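# Carry cube and die in one hand into two drawers

## Task

Begin with all drawers closed. Lift the red wooden cube and the white die and hold the two together in a single hand, touching nothing else. Place the cube in the chest's fourth drawer counting down from the top, and the die in the third drawer counting down. Each object may be held only by that one hand until it is inside its drawer or just above it. Until it rests in the drawer, the other arm and hand must not touch the object or the carrying hand. When finished, all drawers must be closed and the chest must stand upright.

## Robot and tools

Robot: two arms, left_arm and right_arm, facing each other across a table. Each ends in a five-finger hand: right_arm has a right hand, left_arm a mirrored left hand. Scene frame: origin on the table top halfway between the nominal bases, +z up, table at z = 0. left_arm's base is on the +y side, at about (-0.045, +0.520, 0) m; right_arm's is at about (+0.007, -0.509, 0) m. Image left and right do not match the arm names.

Hand point: a point fixed to the palm, about 0.05 m in front of it and 0.15 m out from the wrist flange. Its +z runs along the straightened fingers, and +y points out of the palm. On the right hand, +x points across the palm away from the thumb. On the left hand, +x points toward the thumb. Straight fingertips lie 0.06 to 0.07 m beyond the point. A wrist bracket on the little-finger side can strike things. With the fingers level, the wrist can sit below the hand point and touch the table first. Printed positions may be off by a few cm.

Row layout (execute_actions and move): one flat list of 28 numbers covering both arms, each in [-1, 1]. Numbers 1-6: left_arm dx, dy, dz, rx, ry, rz. Numbers 7-12: left hand motor targets in the order little, ring, middle, index, thumb_bend, thumb_turn. Then left force_limit and left speed. Numbers 15-28 repeat this pattern for right_arm and the right hand.

The six pose numbers are an offset, not a pose. They are measured along scene-frame axes from that arm's Hand target as it stood when the action or move began. 1.0 equals 0.6 m, or 180 degrees for rotation. rx, ry, rz form a single rotation vector, turning about the Hand target's position. Six zeros re-command the current Hand target.

Finger motor numbers are absolute targets: -1 is open or straight, +1 is closed or curled. For thumb_turn, -1 puts the thumb beside the palm and +1 in front, opposite the fingers. force_limit runs from about 0 N at -1 to 10 N at +1 (15 N for the two thumb motors). speed runs from near zero at -1 up to full speed at +0.48 and above. No value means "unchanged". To leave a hand alone, resend the last eight numbers actually carried out for it. If none have been sent yet in the scene, send its hand_measured values plus its hand_force_limit and hand_speed. Close slowly (speed -0.94 or lower) for a gentle grip. With the thumb in front of the palm, the hand can grip things roughly 0.035 to 0.065 m thick. To squeeze harder, raise force_limit and send a target more closed than hand_measured.

execute_actions(actions, cameras): actions is a list of actions. Each action is a table of up to 15 rows, one row per 1/30 s step. If fewer than 15 rows are given, the last row is held. Every row counts from the action's starting Hand target, not from the row before. Images come back only when actions is empty or cameras names them.

move(target, speed, blend, stop_force, zero, blocking, cameras): drives each hand point in a straight line toward its offset. target is one 28-number row or a list of up to 15 rows, all counted from the same starting Hand targets. speed is in m/s, 0.002 to 3.6, default 0.25, and turning is capped at twice that in rad/s. blend, in metres, rounds corners in a list. stop_force, 3 to 120 N, ends an arm's path when it feels that much push against its motion. zero (default true) re-zeroes the sensor first. blocking=false returns early but cannot be combined with stop_force. The paths do not avoid obstacles or the other arm. Leave stop_force out when backing off something you are pressing on. Do not rely on stop_force while the hand is turning.

wait(seconds, 0 to 10) lets time pass. stop brakes a running move. zoom_image(camera, region [x0,y0,x1,y1], at most 504 px each way) enlarges part of the latest image. show_instructions shows the reference pages. zero_wrist_force(arm) re-zeroes one wrist sensor. finished_scene(scene) ends the scene and cannot be undone.

Cameras: cam_high, cam_low, cam_left_wrist, cam_right_wrist, each 896x504.

Results: per arm, Hand target (the last commanded pose after clipping; the next offsets count from it), end_effector_position in m, end_effector_quat_wxyz, velocities, joint positions and torques, and Wrist force/torque in the hand's own axes. Per hand, hand_measured, hand_stopped_by (moving, target, force, stalled, fault) and hand_load_n. A grip that has been lost shows up as hand_load_n dropping to about 0. A move also adds a "move:" line with its ending: done means within 3 mm and 2 degrees; other endings are off_target, moving, held and fault. limits=paced means a pose was clipped; limits=held means a step was withheld. MOTOR HOT warns of heating; an OVER-TEMPERATURE FAULT locks the arm for 30 to 60 s.

Avoid the following. A net force near 150 N or wrist-joint torque over 25.4 N m stops the arm for 10 s. Arms are stiff, so aim only slightly past a contact, and go slowly. Arm-to-arm presses can fail the scene, including one hand closing on the other's fingers. Do not drop or fling parts, do not let anything leave the table, and do not slam drawers. Orientation commands are limited to 32 degrees from the measured orientation per step. Steer around an arm's own base. A hand point often settles short of its target; send the remaining gap as a further offset.

Each tool is called after ">>>" as name([rows], argument=value, ...), one row to a line, values as JSON.

Reference images:

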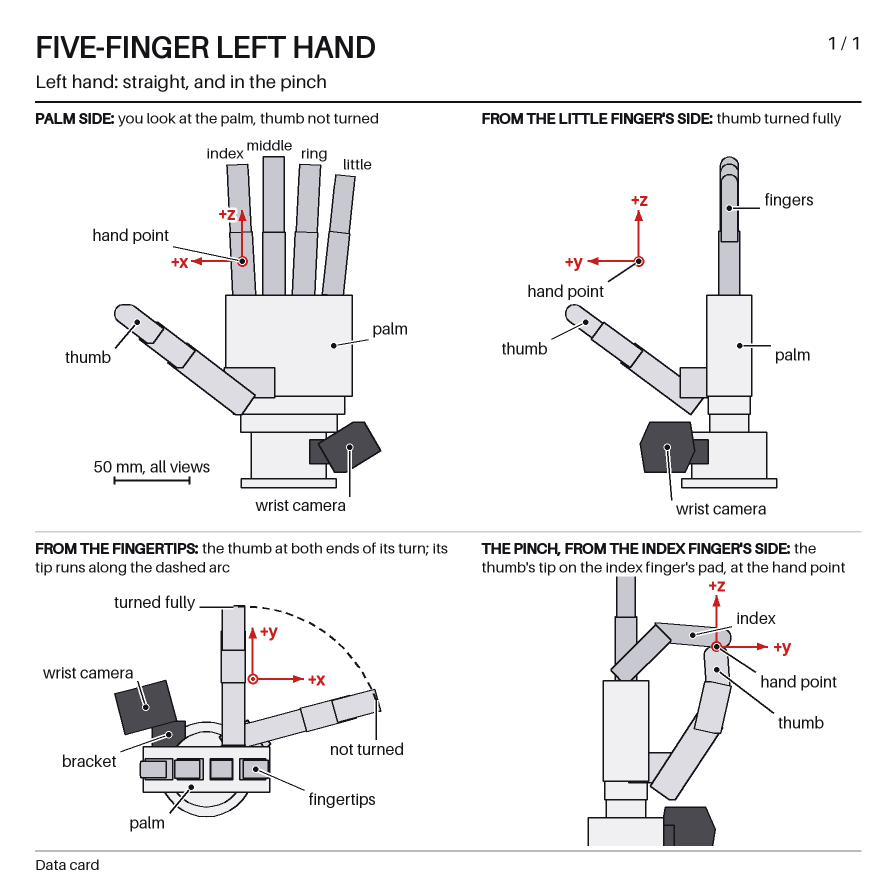

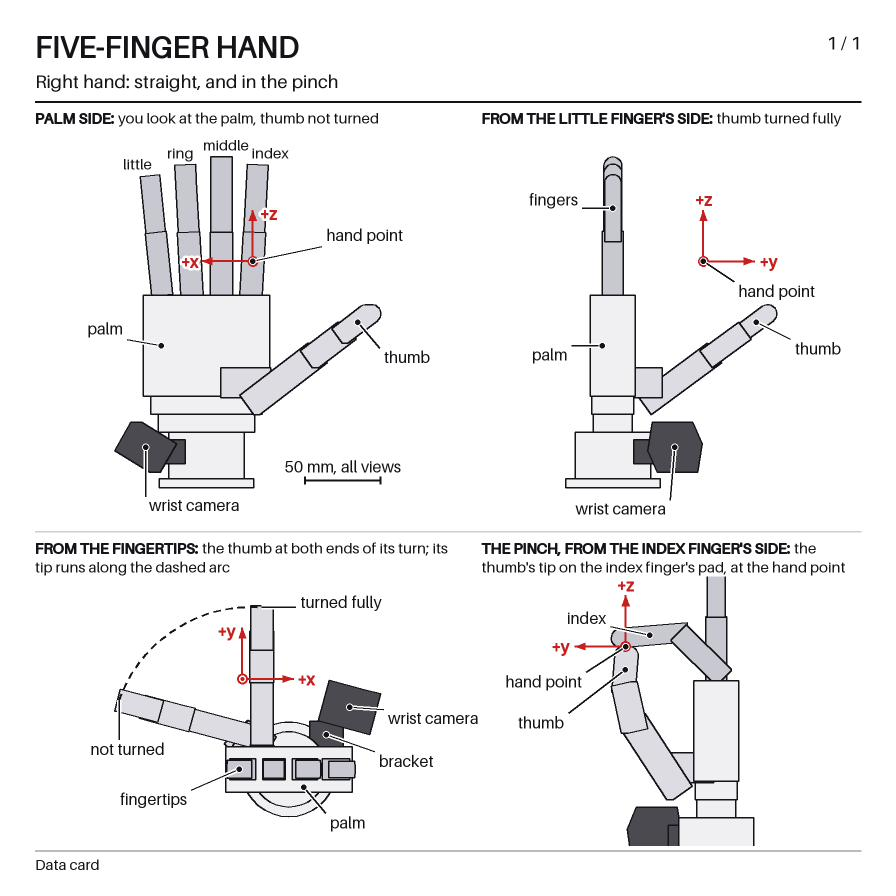

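## Session

>>> execute_actions(actions=[])

Scene clock: 0.00 s.
left_arm: end_effector_position=(+0.4418, +0.4593, +0.2987) hand_measured=(-1.000, -1.000, -1.000, -1.000, -1.000, -1.000) hand_load_n=(+0.0, +0.0, +0.5, +0.0, +0.0, +0.0) hand_stopped_by=(target, target, target, target, target, target) hand_force_limit=0.00 hand_speed=-0.80 end_effector_quat_wxyz=(+0.354, +0.441, +0.789, -0.240) | right_arm: end_effector_position=(-0.0122, +0.0073, +0.3018) hand_measured=(-1.000, -1.000, -1.000, -1.000, -1.000, -1.000) hand_load_n=(-0.5, +0.0, +0.0, +0.0, +0.0, +0.0) hand_stopped_by=(target, target, target, target, target, target) hand_force_limit=0.00 hand_speed=-0.80 end_effector_quat_wxyz=(+0.236, -0.234, +0.879, +0.343)
Joint positions: left_arm=[5.313 -1.718 -1.704 1.742 -0.693 0.055] | right_arm=[-0.202 -1.682 1.918 0.48 1.667 -0.78]
Joint velocities: within noise
Joint torques (N m): no reading
Wrist force (N): no reading
Wrist torque (N m): no reading
Wrist force, peak (N): no reading
Hand target: left_arm +0.4418, +0.4593, +0.2987; +0.354, +0.441, +0.789, -0.240 | right_arm -0.0122, +0.0073, +0.3018; +0.236, -0.234, +0.879, +0.343

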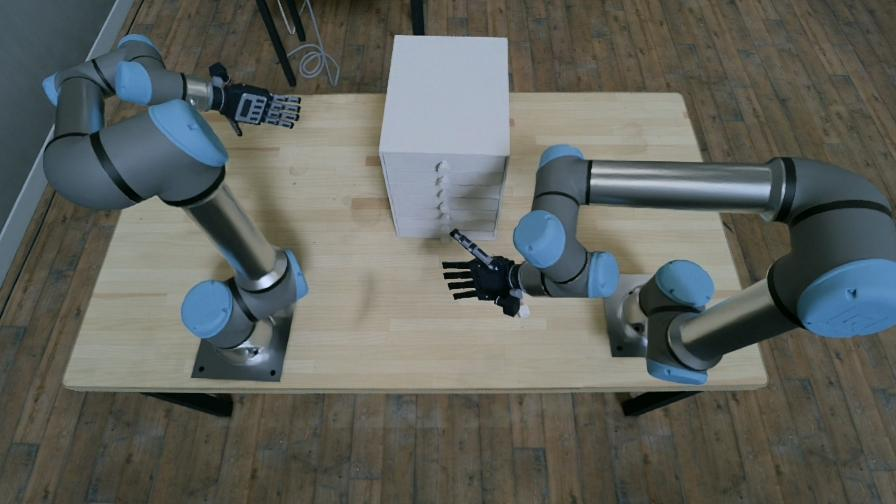

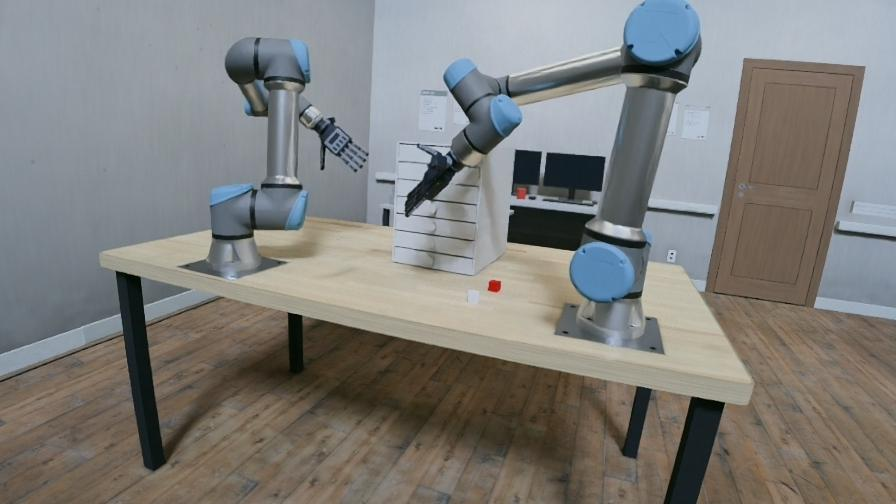

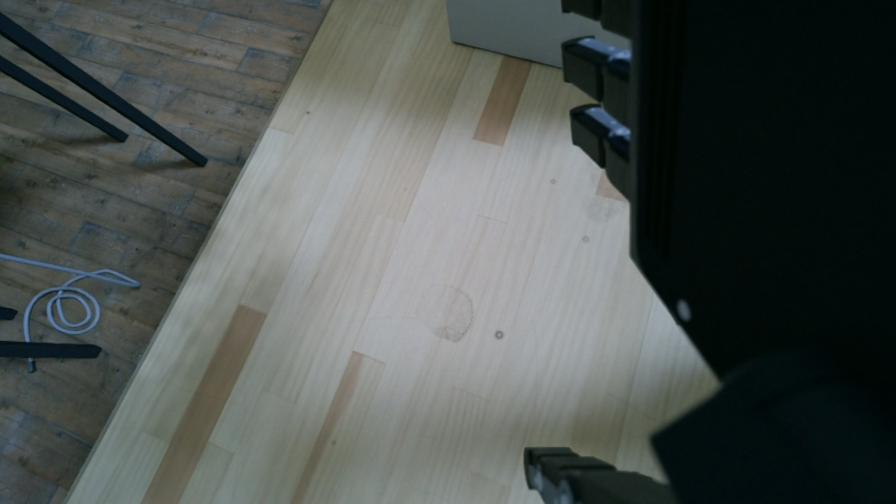

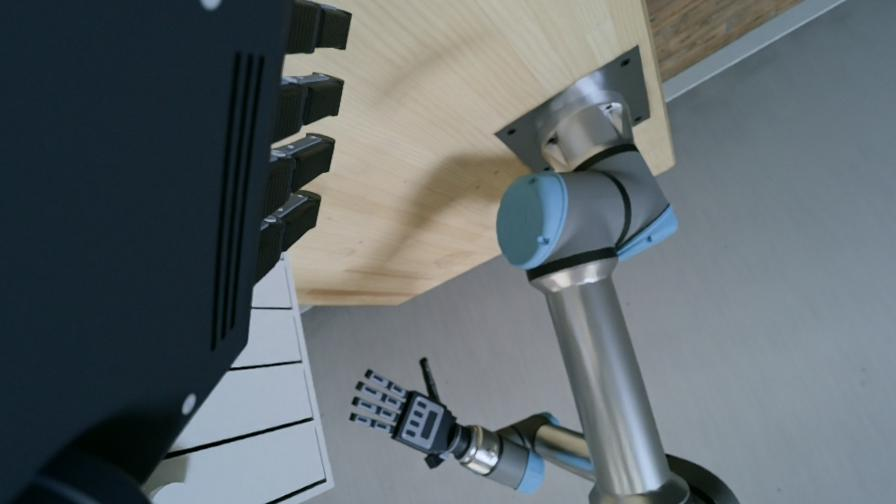

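>>> zoom_image(camera="cam_high", region=[340, 20, 560, 340])

>>> zoom_image(camera="cam_low", region=[360, 120, 560, 320])

Scaled by 1.575 from the camera's 896x504 image, which has a finer 1280x720 frame.

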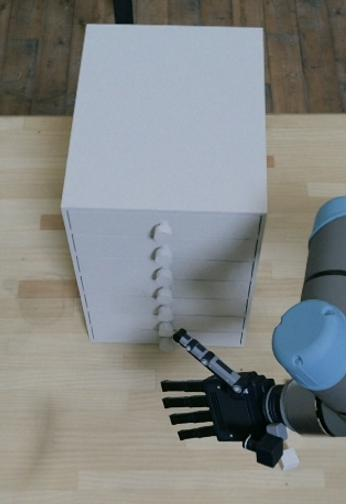

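Scaled by 2.520 from the camera's 896x504 image, which has a finer 1280x720 frame.

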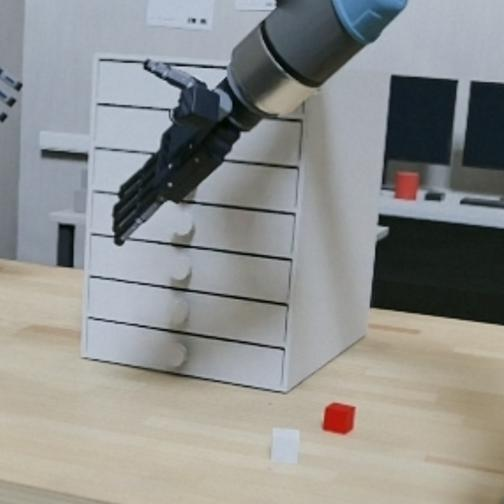

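>>> move(target=[0,0,0,0,0,0,-1,-1,-1,-1,-1,-1,0,-0.8, -0.4167,0,0.1,0,0,0,-1,-1,-1,-1,-1,-1,0,-0.8], cameras=["all"])

Scene clock: 25.73 s.
left_arm: end_effector_position=(+0.4418, +0.4593, +0.2987) hand_measured=(-1.000, -1.000, -1.000, -1.000, -1.000, -1.000) hand_load_n=(+0.0, +0.0, +0.0, +0.0, +0.0, +0.0) hand_stopped_by=(target, target, target, target, target, target) hand_force_limit=0.00 hand_speed=-0.80 end_effector_quat_wxyz=(+0.354, +0.441, +0.789, -0.240) | right_arm: end_effector_position=(-0.2621, +0.0073, +0.3618) hand_measured=(-1.000, -1.000, -1.000, -1.000, -1.000, -1.000) hand_load_n=(+0.0, +0.0, +0.0, +0.0, +0.0, -0.5) hand_stopped_by=(target, target, target, target, target, target) hand_force_limit=0.00 hand_speed=-0.80 end_effector_quat_wxyz=(+0.236, -0.234, +0.879, +0.343)
Joint positions: left_arm=[5.313 -1.718 -1.704 1.742 -0.693 0.055] | right_arm=[0.539 -1.326 1.421 0.833 2.187 -0.206]
Joint torques (N m): left_arm=[-0.48 25.84 16.26 -2.32 1.1 0.06] | right_arm=[10.28 -20.78 -26.05 3.77 1.92 2.85]
Wrist force (N): left_arm=[-0.2 -0.3 0.0] | right_arm=[0.1 -0.7 -0.4]
Wrist torque (N m): left_arm=[-0.04 0.03 -0.01] | right_arm=[-0.12 -0.06 -0.11]
Wrist force, peak (N): left_arm=[0.0 -0.7 -0.2] | right_arm=[0.7 -0.9 -0.5]
Hand target: left_arm +0.4418, +0.4593, +0.2987; +0.354, +0.441, +0.789, -0.240 | right_arm -0.2622, +0.0073, +0.3618; +0.236, -0.234, +0.879, +0.343
Off the commanded pose: left_arm 0.000 m, 0 deg | right_arm 0.000 m, 0 deg.
move: done

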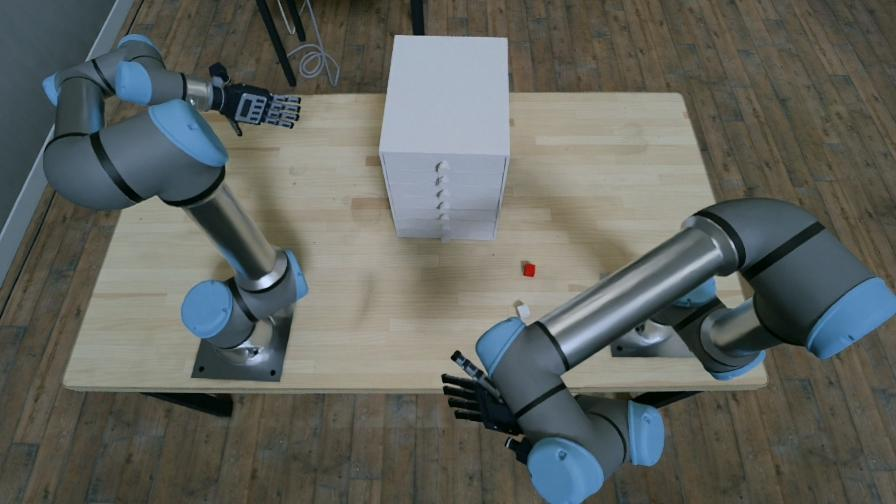

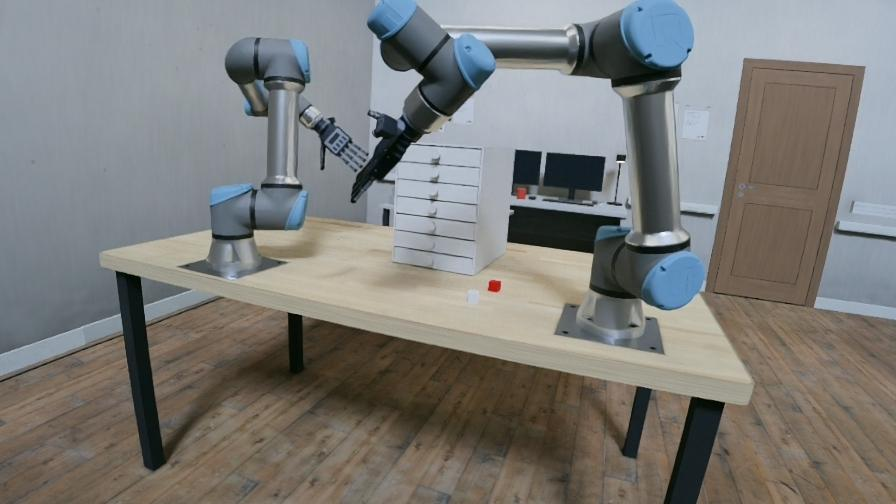

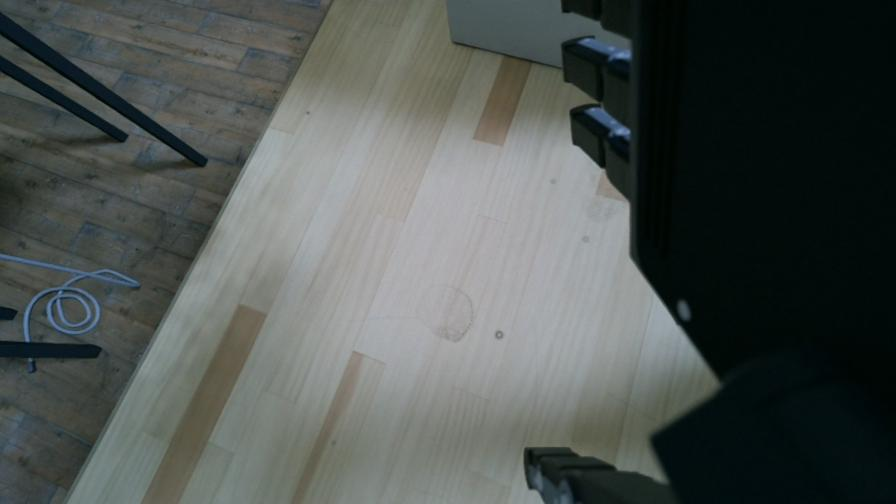

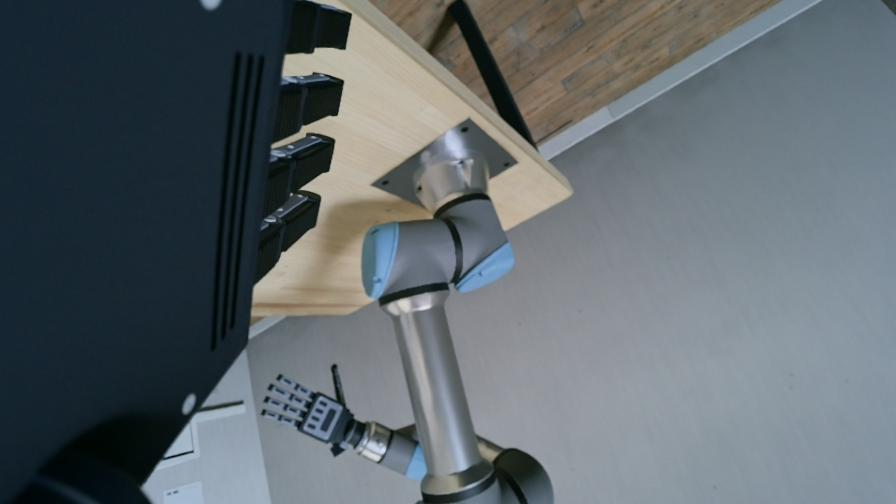

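>>> zoom_image(camera="cam_high", region=[370, 130, 560, 330])

>>> zoom_image(camera="cam_low", region=[380, 130, 520, 310])

>>> zoom_image(camera="cam_high", region=[500, 250, 550, 330])

>>> zoom_image(camera="cam_low", region=[455, 270, 515, 310])

Scaled by 2.520 from the camera's 896x504 image, which has a finer 1280x720 frame.

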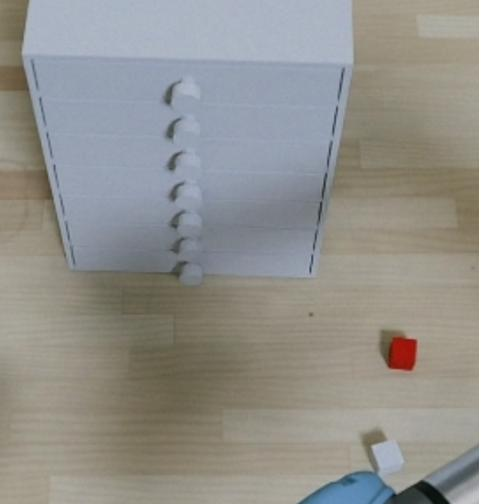

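Scaled by 2.800 from the camera's 896x504 image, which has a finer 1280x720 frame.

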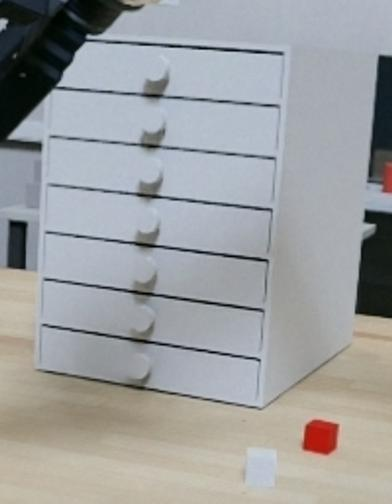

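Scaled by 6.300 from the camera's 896x504 image, which has a finer 1280x720 frame.

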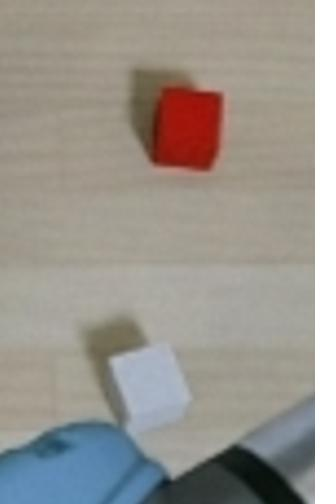

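Scaled by 8.400 from the camera's 896x504 image, which has a finer 1280x720 frame.

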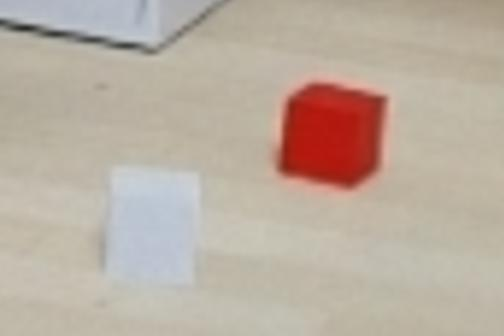

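>>> move([
  [0,0,0,0,0,0,-1,-1,-1,-1,-1,-1,0,-0.8, 0.353,-0.06,0.2,0.025,0.16,-0.135,-1,-1,-1,-1,-1,-1,0,-0.8],
  [0,0,0,0,0,0,-1,-1,-1,-1,-1,-1,0,-0.8, 0.85,-0.18,0.23,0.058,0.375,-0.314,-1,-1,-1,-1,-1,-1,0,-0.8],
], blend=[0.05,0], speed=0.35, cameras=["cam_high","cam_right_wrist"])

Scene clock: 68.57 s.
left_arm: end_effector_position=(+0.4418, +0.4593, +0.2987) hand_measured=(-1.000, -1.000, -1.000, -1.000, -1.000, -1.000) hand_load_n=(+0.0, +0.0, +0.0, +0.0, +0.0, +0.0) hand_stopped_by=(target, target, target, target, target, target) hand_force_limit=0.00 hand_speed=-0.80 end_effector_quat_wxyz=(+0.354, +0.441, +0.789, -0.240) | right_arm: end_effector_position=(+0.2477, -0.1007, +0.4998) hand_measured=(-1.000, -1.000, -1.000, -1.000, -1.000, -1.000) hand_load_n=(+0.0, +0.0, +0.0, +0.0, +0.0, +0.0) hand_stopped_by=(target, target, target, target, target, target) hand_force_limit=0.00 hand_speed=-0.80 end_effector_quat_wxyz=(-0.127, +0.426, +0.830, +0.337)
Joint positions: left_arm=[5.313 -1.718 -1.704 1.742 -0.693 0.055] | right_arm=[-1.058 -1.644 1.298 1.437 0.99 0.022]
Joint torques (N m): left_arm=[-0.49 26.77 15.84 -2.36 1.41 -0.09] | right_arm=[-10.47 -5.58 -25.29 4.11 -2.39 -2.46]
Wrist force (N): left_arm=[0.2 -0.1 -0.3] | right_arm=[-1.6 0.3 1.1]
Wrist torque (N m): left_arm=[-0.01 -0.04 0.02] | right_arm=[-0.03 0.11 -0.11]
Wrist force, peak (N): left_arm=[-0.4 -0.6 -0.5] | right_arm=[-1.8 1.8 1.0]
Hand target: left_arm +0.4418, +0.4593, +0.2987; +0.354, +0.441, +0.789, -0.240 | right_arm +0.2478, -0.1007, +0.4998; -0.127, +0.426, +0.830, +0.337
Off the commanded pose: left_arm 0.000 m, 0 deg | right_arm 0.000 m, 0 deg.
move: done
Images, in order (width x height): cam_high 896x504, cam_right_wrist 896x504.

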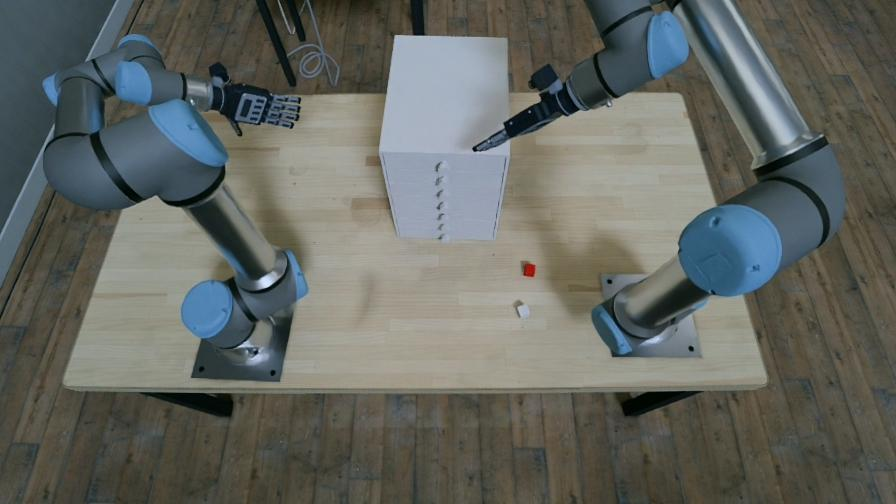

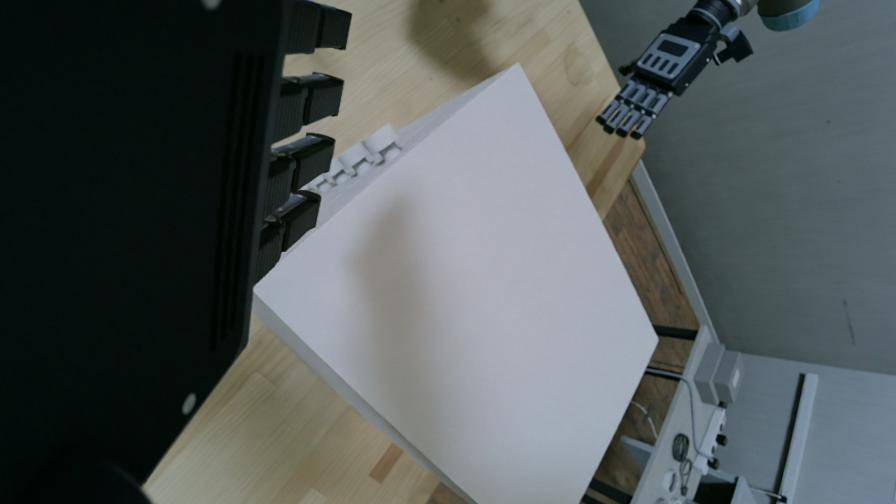

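>>> zoom_image(camera="cam_right_wrist", region=[290, 90, 430, 220])

>>> zoom_image(camera="cam_high", region=[505, 255, 545, 330])

Scaled by 3.600 from the camera's 896x504 image, which has a finer 1280x720 frame.

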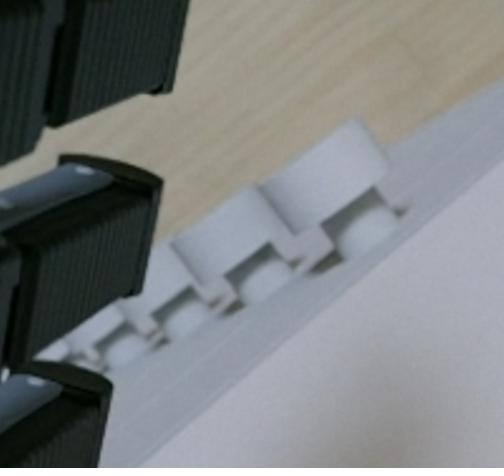

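Scaled by 6.720 from the camera's 896x504 image, which has a finer 1280x720 frame.

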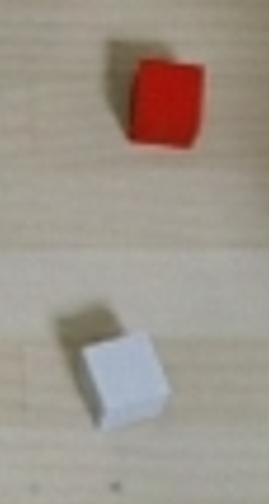

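>>> move(target=[0,0,0,0,0,0,-1,-1,-1,-1,-1,-1,0,-0.8, 0.25,-0.35,-0.1,0.0247,0.16,-0.1346,-1,-1,-1,-1,-1,-1,0,-0.8], speed=0.35, cameras=["cam_high","cam_right_wrist"])

Scene clock: 121.80 s.
left_arm: end_effector_position=(+0.4418, +0.4593, +0.2987) hand_measured=(-1.000, -1.000, -1.000, -1.000, -1.000, -1.000) hand_load_n=(+0.0, +0.0, +0.0, +0.0, +0.0, +0.0) hand_stopped_by=(target, target, target, target, target, target) hand_force_limit=0.00 hand_speed=-0.80 end_effector_quat_wxyz=(+0.354, +0.441, +0.789, -0.240) | right_arm: end_effector_position=(+0.3977, -0.3106, +0.4398) hand_measured=(-1.000, -1.000, -1.000, -1.000, -1.000, -1.000) hand_load_n=(+0.0, +0.0, +0.0, +0.0, +0.0, +0.0) hand_stopped_by=(target, target, target, target, target, target) hand_force_limit=0.00 hand_speed=-0.80 end_effector_quat_wxyz=(-0.271, +0.654, +0.653, +0.271)
Joint positions: left_arm=[5.313 -1.718 -1.704 1.742 -0.693 0.055] | right_arm=[-1.837 -1.547 1.485 1.903 0.822 -0.386]
Joint torques (N m): left_arm=[-0.75 25 16.83 -2.87 1.59 -0.49] | right_arm=[-11.12 -9.41 -25.12 4.95 0.13 -2.65]
Wrist force (N): left_arm=[0.1 -0.3 -0.3] | right_arm=[-1.6 1.7 1.1]
Wrist torque (N m): left_arm=[-0.04 -0.03 0.01] | right_arm=[0.16 0.07 -0.03]
Wrist force, peak (N): left_arm=[-0.3 -1.0 -0.2] | right_arm=[-2.5 2.6 0.7]
Hand target: left_arm +0.4418, +0.4593, +0.2987; +0.354, +0.441, +0.789, -0.240 | right_arm +0.3978, -0.3107, +0.4398; -0.271, +0.654, +0.653, +0.271
Off the commanded pose: left_arm 0.000 m, 0 deg | right_arm 0.000 m, 0 deg.
move: done
Images, in order (width x height): cam_high 896x504, cam_right_wrist 896x504.

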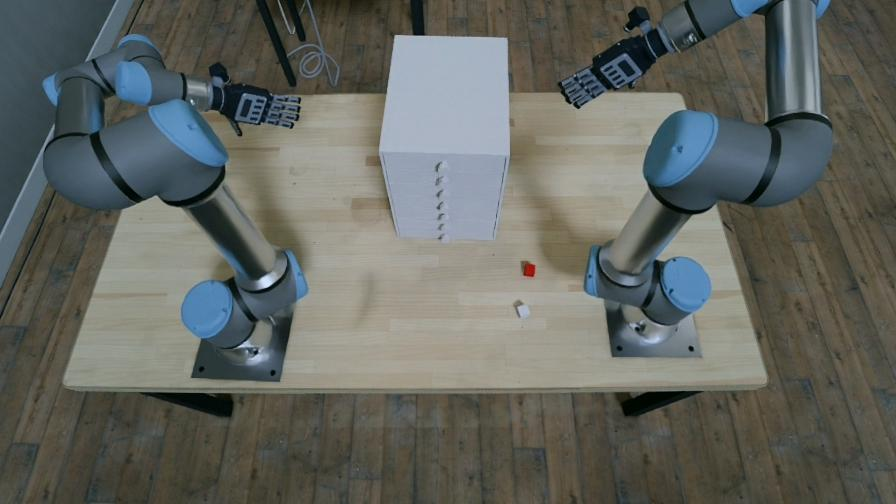

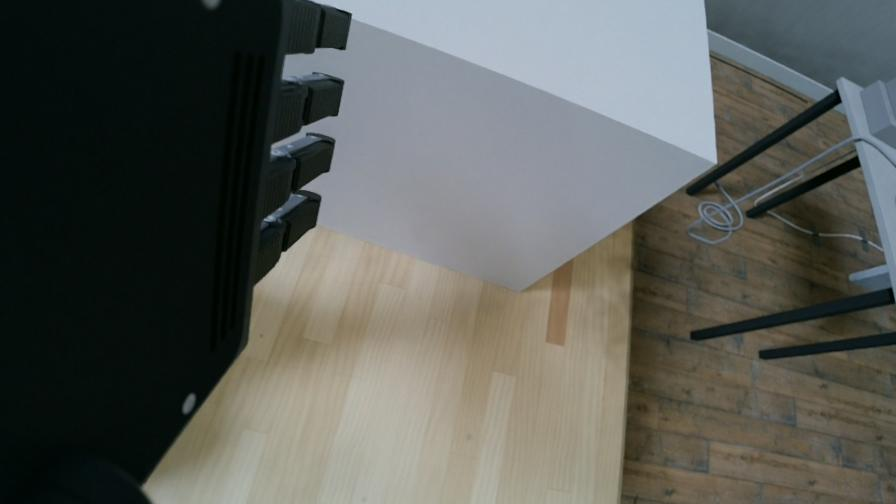

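>>> move([
  [-0.27,-0.349,0.302,-0.112,0.281,0.137,-1,-1,-1,-1,-1,-1,0,-0.8, 0,0,0,0,0,0,-1,-1,-1,-1,-1,-1,0,-0.8],
  [-0.536,-0.632,0.252,-0.208,0.521,0.254,-1,-1,-1,-1,-1,-1,0,-0.8, 0,0,0,0,0,0,-1,-1,-1,-1,-1,-1,0,-0.8],
], blend=[0.05,0], speed=0.3, cameras=["cam_high","cam_left_wrist"])

Scene clock: 133.20 s.
left_arm: end_effector_position=(+0.1202, +0.0801, +0.4499) hand_measured=(-1.000, -1.000, -1.000, -1.000, -1.000, -1.000) hand_load_n=(+0.0, +0.0, +0.0, +0.0, -0.5, -0.5) hand_stopped_by=(target, target, target, target, target, target) hand_force_limit=0.00 hand_speed=-0.80 end_effector_quat_wxyz=(+0.145, +0.283, -0.777, +0.543) | right_arm: end_effector_position=(+0.3978, -0.3107, +0.4398) hand_measured=(-1.000, -1.000, -1.000, -1.000, -1.000, -1.000) hand_load_n=(+0.0, +0.0, +0.0, +0.0, +0.0, +0.0) hand_stopped_by=(target, target, target, target, target, target) hand_force_limit=0.00 hand_speed=-0.80 end_effector_quat_wxyz=(-0.271, +0.654, +0.653, +0.271)
Joint positions: left_arm=[4.416 -1.444 -1.544 2.228 -0.564 -3.075] | right_arm=[-1.837 -1.547 1.485 1.903 0.823 -0.387]
Joint torques (N m): left_arm=[-8.25 24.42 11.08 0.81 -2.24 -1.97] | right_arm=[-10.69 -9.74 -25.27 4.98 0.03 -2.47]
Wrist force (N): left_arm=[2.6 -2.4 0.8] | right_arm=[-1.4 1.8 1.1]
Wrist torque (N m): left_arm=[-0.36 -0.08 0.53] | right_arm=[0.16 0.05 -0.02]
Wrist force, peak (N): left_arm=[3.1 -2.8 0.4] | right_arm=[-1.6 1.9 1.3]
Hand target: left_arm +0.1202, +0.0801, +0.4499; -0.145, -0.283, +0.777, -0.543 | right_arm +0.3978, -0.3107, +0.4398; -0.271, +0.654, +0.653, +0.271
Off the commanded pose: left_arm 0.000 m, 0 deg | right_arm 0.000 m, 0 deg.
move: done
Images, in order (width x height): cam_high 896x504, cam_left_wrist 896x504.

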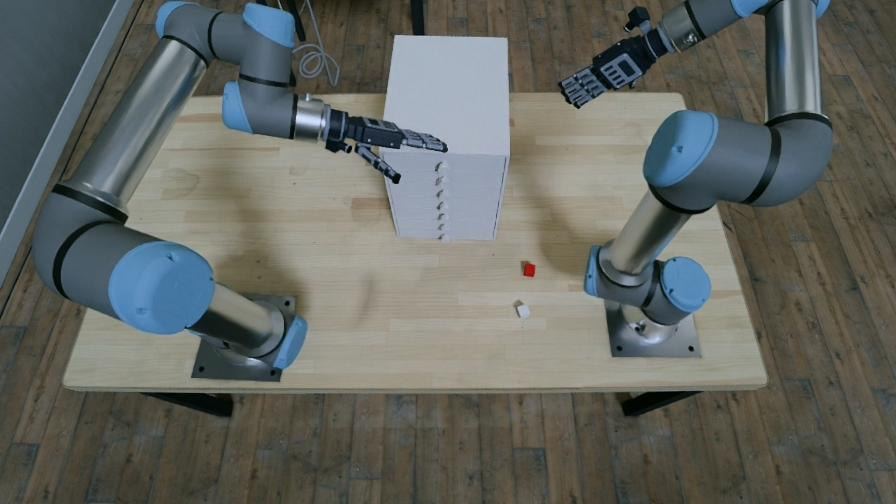

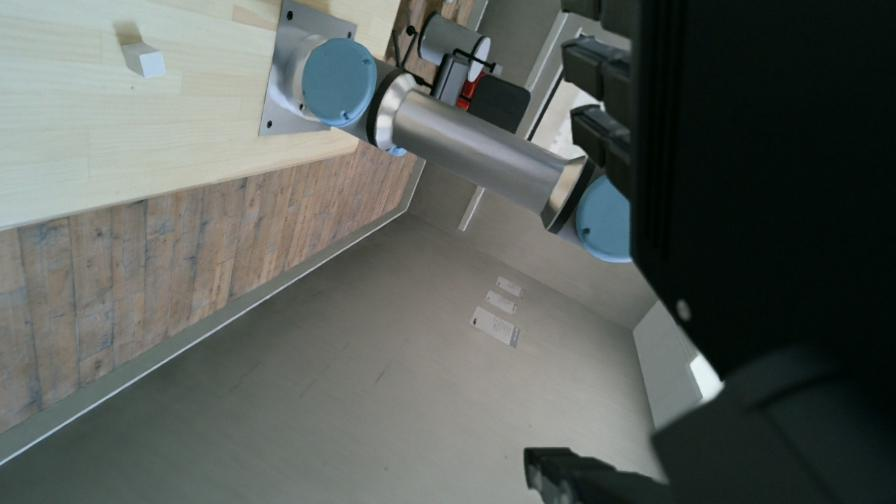

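>>> zoom_image(camera="cam_left_wrist", region=[540, 0, 700, 200])

>>> zoom_image(camera="cam_left_wrist", region=[100, 20, 220, 120])

Scaled by 2.520 from the camera's 896x504 image, which has a finer 1280x720 frame.

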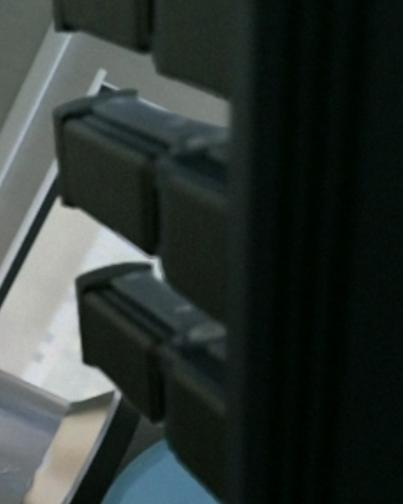

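Scaled by 4.200 from the camera's 896x504 image, which has a finer 1280x720 frame.

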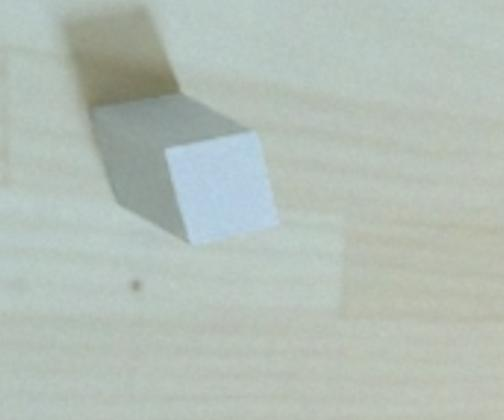

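>>> move(target=[-0.2003,-0.4585,-0.4165,-0.112,0.281,0.137,-1,-1,-1,-1,-1,-1,0,-0.8, 0,0,0,0,0,0,-1,-1,-1,-1,-1,-1,0,-0.8], speed=0.25, cameras=["cam_high","cam_low","cam_left_wrist"])

Scene clock: 150.73 s.
left_arm: end_effector_position=(+0.0000, -0.1950, +0.2001) hand_measured=(-1.000, -1.000, -1.000, -1.000, -1.000, -1.000) hand_load_n=(+0.0, +0.0, +0.0, +0.0, +0.0, +0.0) hand_stopped_by=(target, target, target, target, target, target) hand_force_limit=0.00 hand_speed=-0.80 end_effector_quat_wxyz=(+0.390, +0.610, -0.463, +0.511) | right_arm: end_effector_position=(+0.3978, -0.3107, +0.4398) hand_measured=(-1.000, -1.000, -1.000, -1.000, -1.000, -1.000) hand_load_n=(+0.0, +0.0, +0.0, +0.0, -0.5, +0.0) hand_stopped_by=(target, target, target, target, target, target) hand_force_limit=0.00 hand_speed=-0.80 end_effector_quat_wxyz=(-0.271, +0.654, +0.653, +0.271)
Joint positions: left_arm=[3.561 -1.935 -1.892 3.653 -1.469 -4.696] | right_arm=[-1.837 -1.547 1.485 1.903 0.823 -0.387]
Joint torques (N m): left_arm=[-7.17 26.59 22.44 3.01 -3.34 -2.08] | right_arm=[-10.77 -10.65 -24.46 4.89 -0.27 -2.33]
Wrist force (N): left_arm=[3.3 -0.1 1.6] | right_arm=[-1.6 1.6 1.0]
Wrist torque (N m): left_arm=[-0.20 -0.09 0.45] | right_arm=[0.16 0.09 -0.04]
Wrist force, peak (N): left_arm=[3.4 -2.6 0.9] | right_arm=[-1.8 1.5 1.6]
Hand target: left_arm +0.0000, -0.1950, +0.2000; +0.390, +0.610, -0.463, +0.511 | right_arm +0.3978, -0.3107, +0.4398; -0.271, +0.654, +0.653, +0.271
Off the commanded pose: left_arm 0.000 m, 0 deg | right_arm 0.000 m, 0 deg.
move: done
Images, in order (width x height): cam_high 896x504, cam_low 896x504, cam_left_wrist 896x504.

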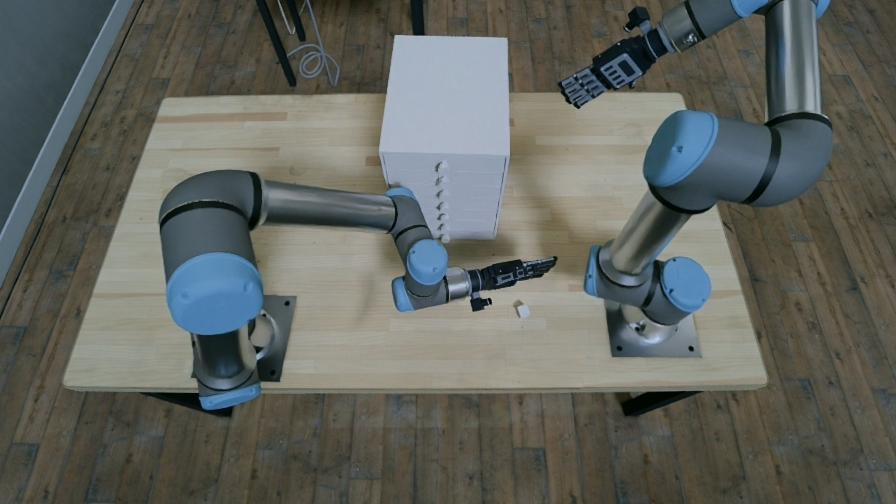

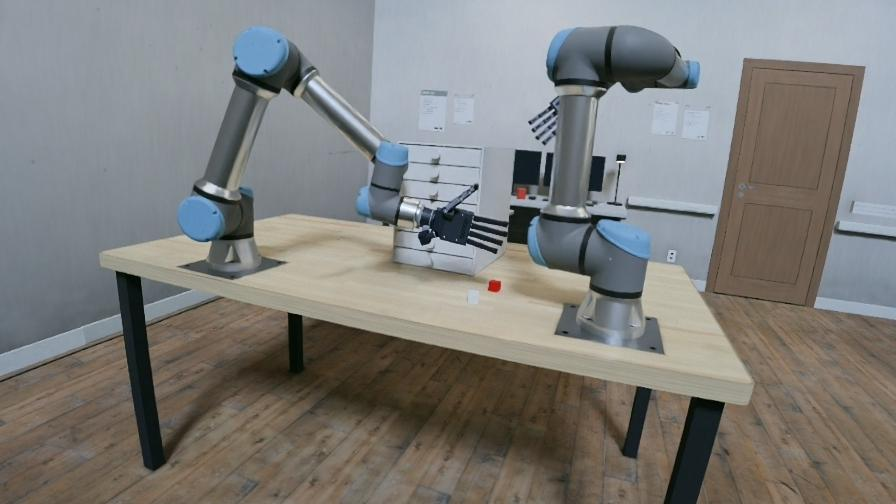

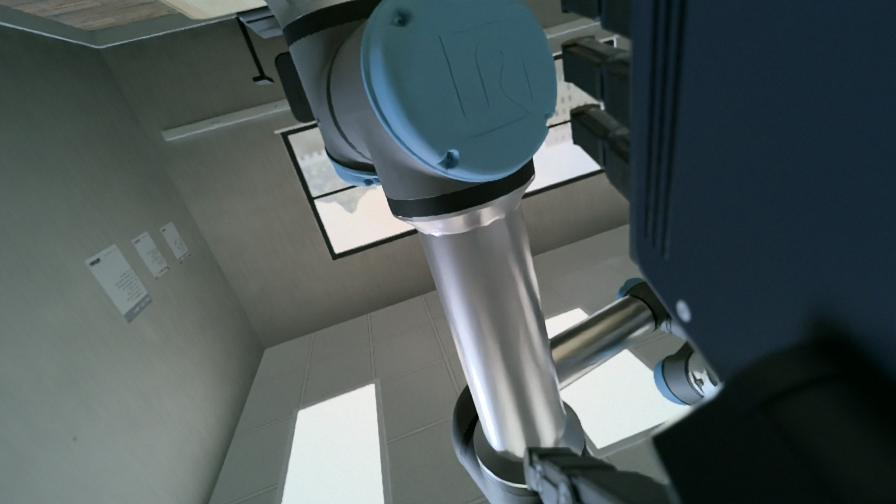

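>>> zoom_image(camera="cam_high", region=[440, 230, 580, 330])

>>> zoom_image(camera="cam_low", region=[400, 170, 530, 310])

Scaled by 3.600 from the camera's 896x504 image, which has a finer 1280x720 frame.

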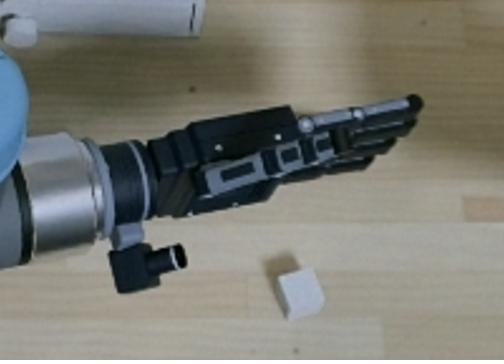

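Scaled by 3.600 from the camera's 896x504 image, which has a finer 1280x720 frame.

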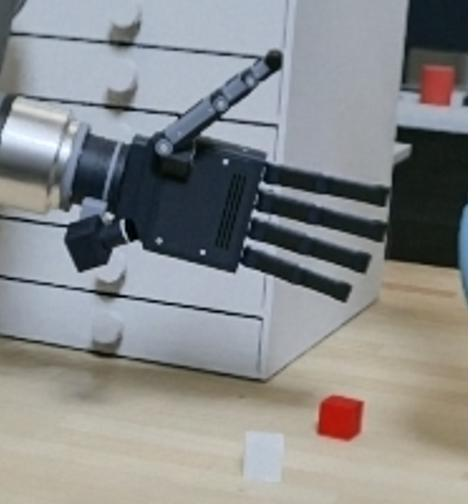

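>>> zoom_image(camera="cam_high", region=[570, 230, 730, 370])

>>> zoom_image(camera="cam_high", region=[160, 240, 320, 420])

Scaled by 3.150 from the camera's 896x504 image, which has a finer 1280x720 frame.

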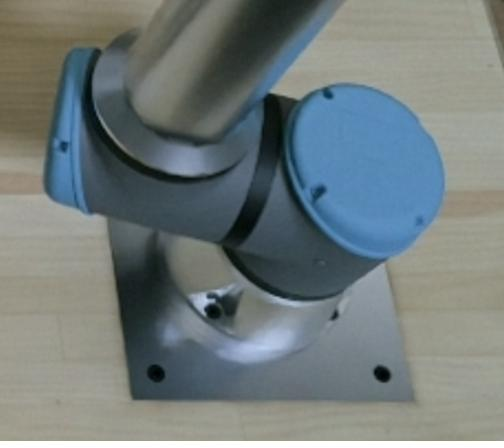

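Scaled by 2.800 from the camera's 896x504 image, which has a finer 1280x720 frame.

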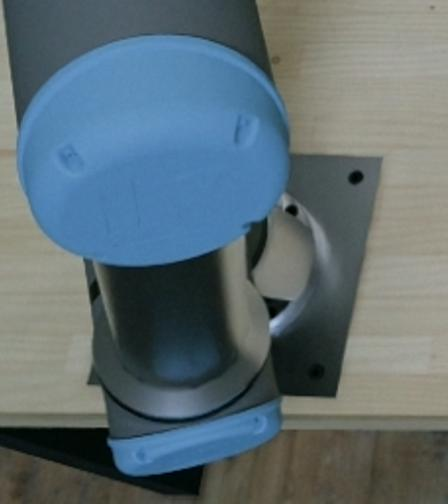

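>>> move(target=[-0.0212,-0.0203,-0.13,0,0,0,0,0,-1,-1,-1,-1,0.2,-0.3, 0,0,0,0,0,0,-1,-1,-1,-1,-1,-1,0,-0.8], speed=0.2, cameras=["cam_high","cam_low"])

>>> zoom_image(camera="cam_high", region=[470, 250, 570, 340])

>>> zoom_image(camera="cam_low", region=[400, 200, 520, 320])

Scene clock: 162.70 s.
left_arm: end_effector_position=(-0.0127, -0.2072, +0.1221) hand_measured=(+0.000, +0.000, -1.000, -1.000, -1.000, -1.000) hand_load_n=(+0.0, +0.0, +0.0, +0.0, +0.0, +0.0) hand_stopped_by=(target, target, target, target, target, target) hand_force_limit=0.20 hand_speed=-0.30 end_effector_quat_wxyz=(+0.390, +0.610, -0.463, +0.511) | right_arm: end_effector_position=(+0.3978, -0.3107, +0.4398) hand_measured=(-1.000, -1.000, -1.000, -1.000, -1.000, -1.000) hand_load_n=(+0.0, +0.0, +0.0, +0.0, +0.0, +0.5) hand_stopped_by=(target, target, target, target, target, target) hand_force_limit=0.00 hand_speed=-0.80 end_effector_quat_wxyz=(-0.271, +0.654, +0.653, +0.271)
Joint positions: left_arm=[3.524 -2.092 -1.912 3.83 -1.505 -4.702] | right_arm=[-1.837 -1.547 1.485 1.903 0.823 -0.387]
Joint torques (N m): left_arm=[-8.42 29.55 20.74 2.95 -3.36 -2.27] | right_arm=[-10.3 -10.76 -24.37 4.64 -0.3 -2.34]
Wrist force (N): left_arm=[3.5 0.2 1.8] | right_arm=[-1.5 1.6 1.2]
Wrist torque (N m): left_arm=[-0.13 -0.13 0.47] | right_arm=[0.14 0.05 -0.04]
Wrist force, peak (N): left_arm=[4.8 -0.4 1.6] | right_arm=[-1.7 1.8 1.5]
Hand target: left_arm -0.0127, -0.2072, +0.1220; +0.390, +0.610, -0.463, +0.511 | right_arm +0.3978, -0.3107, +0.4398; -0.271, +0.654, +0.653, +0.271
Off the commanded pose: left_arm 0.000 m, 0 deg | right_arm 0.000 m, 0 deg.
move: done
Images, in order (width x height): cam_high 896x504, cam_low 896x504.

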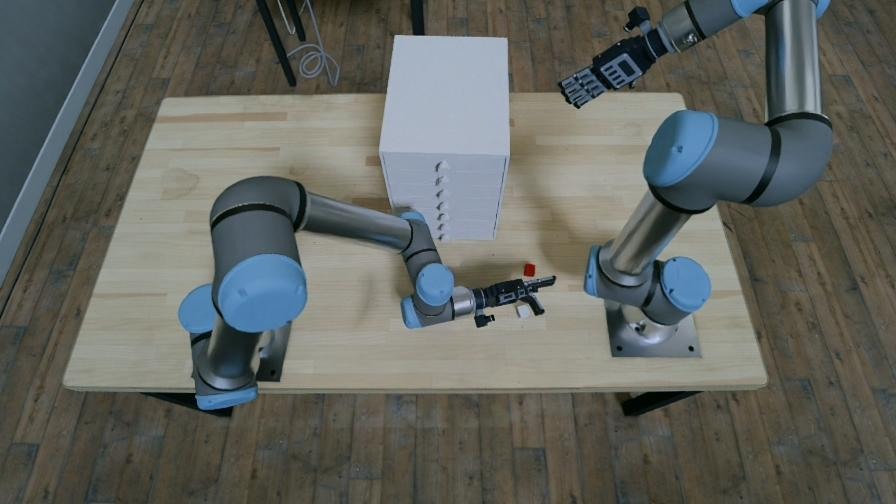

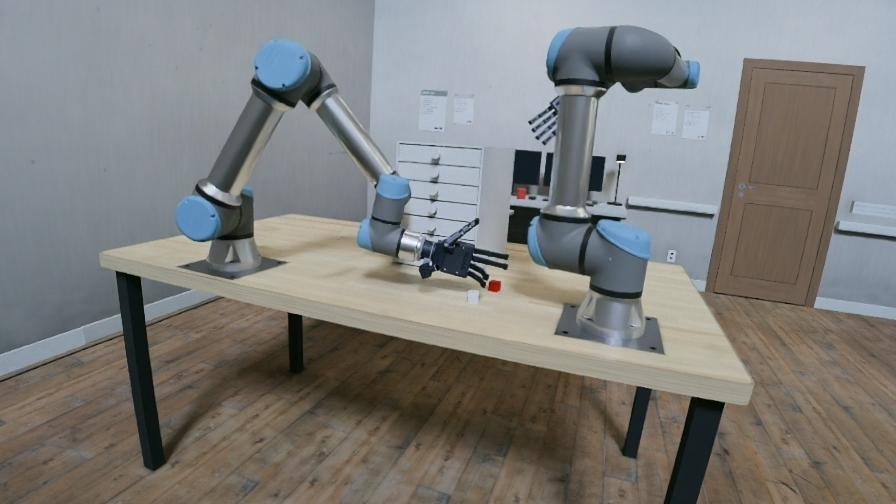

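Scaled by 5.040 from the camera's 896x504 image, which has a finer 1280x720 frame.

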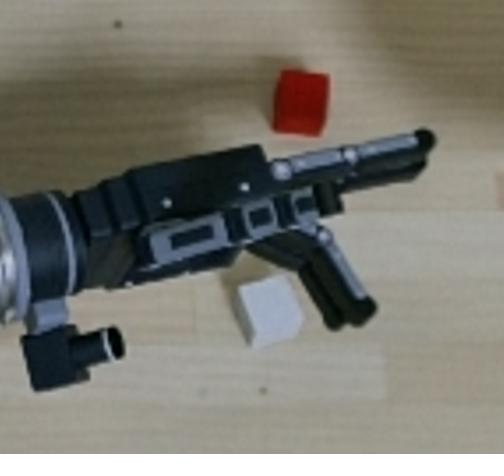

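Scaled by 4.200 from the camera's 896x504 image, which has a finer 1280x720 frame.

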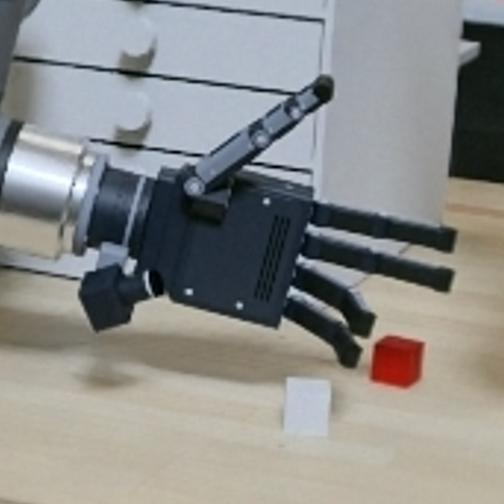

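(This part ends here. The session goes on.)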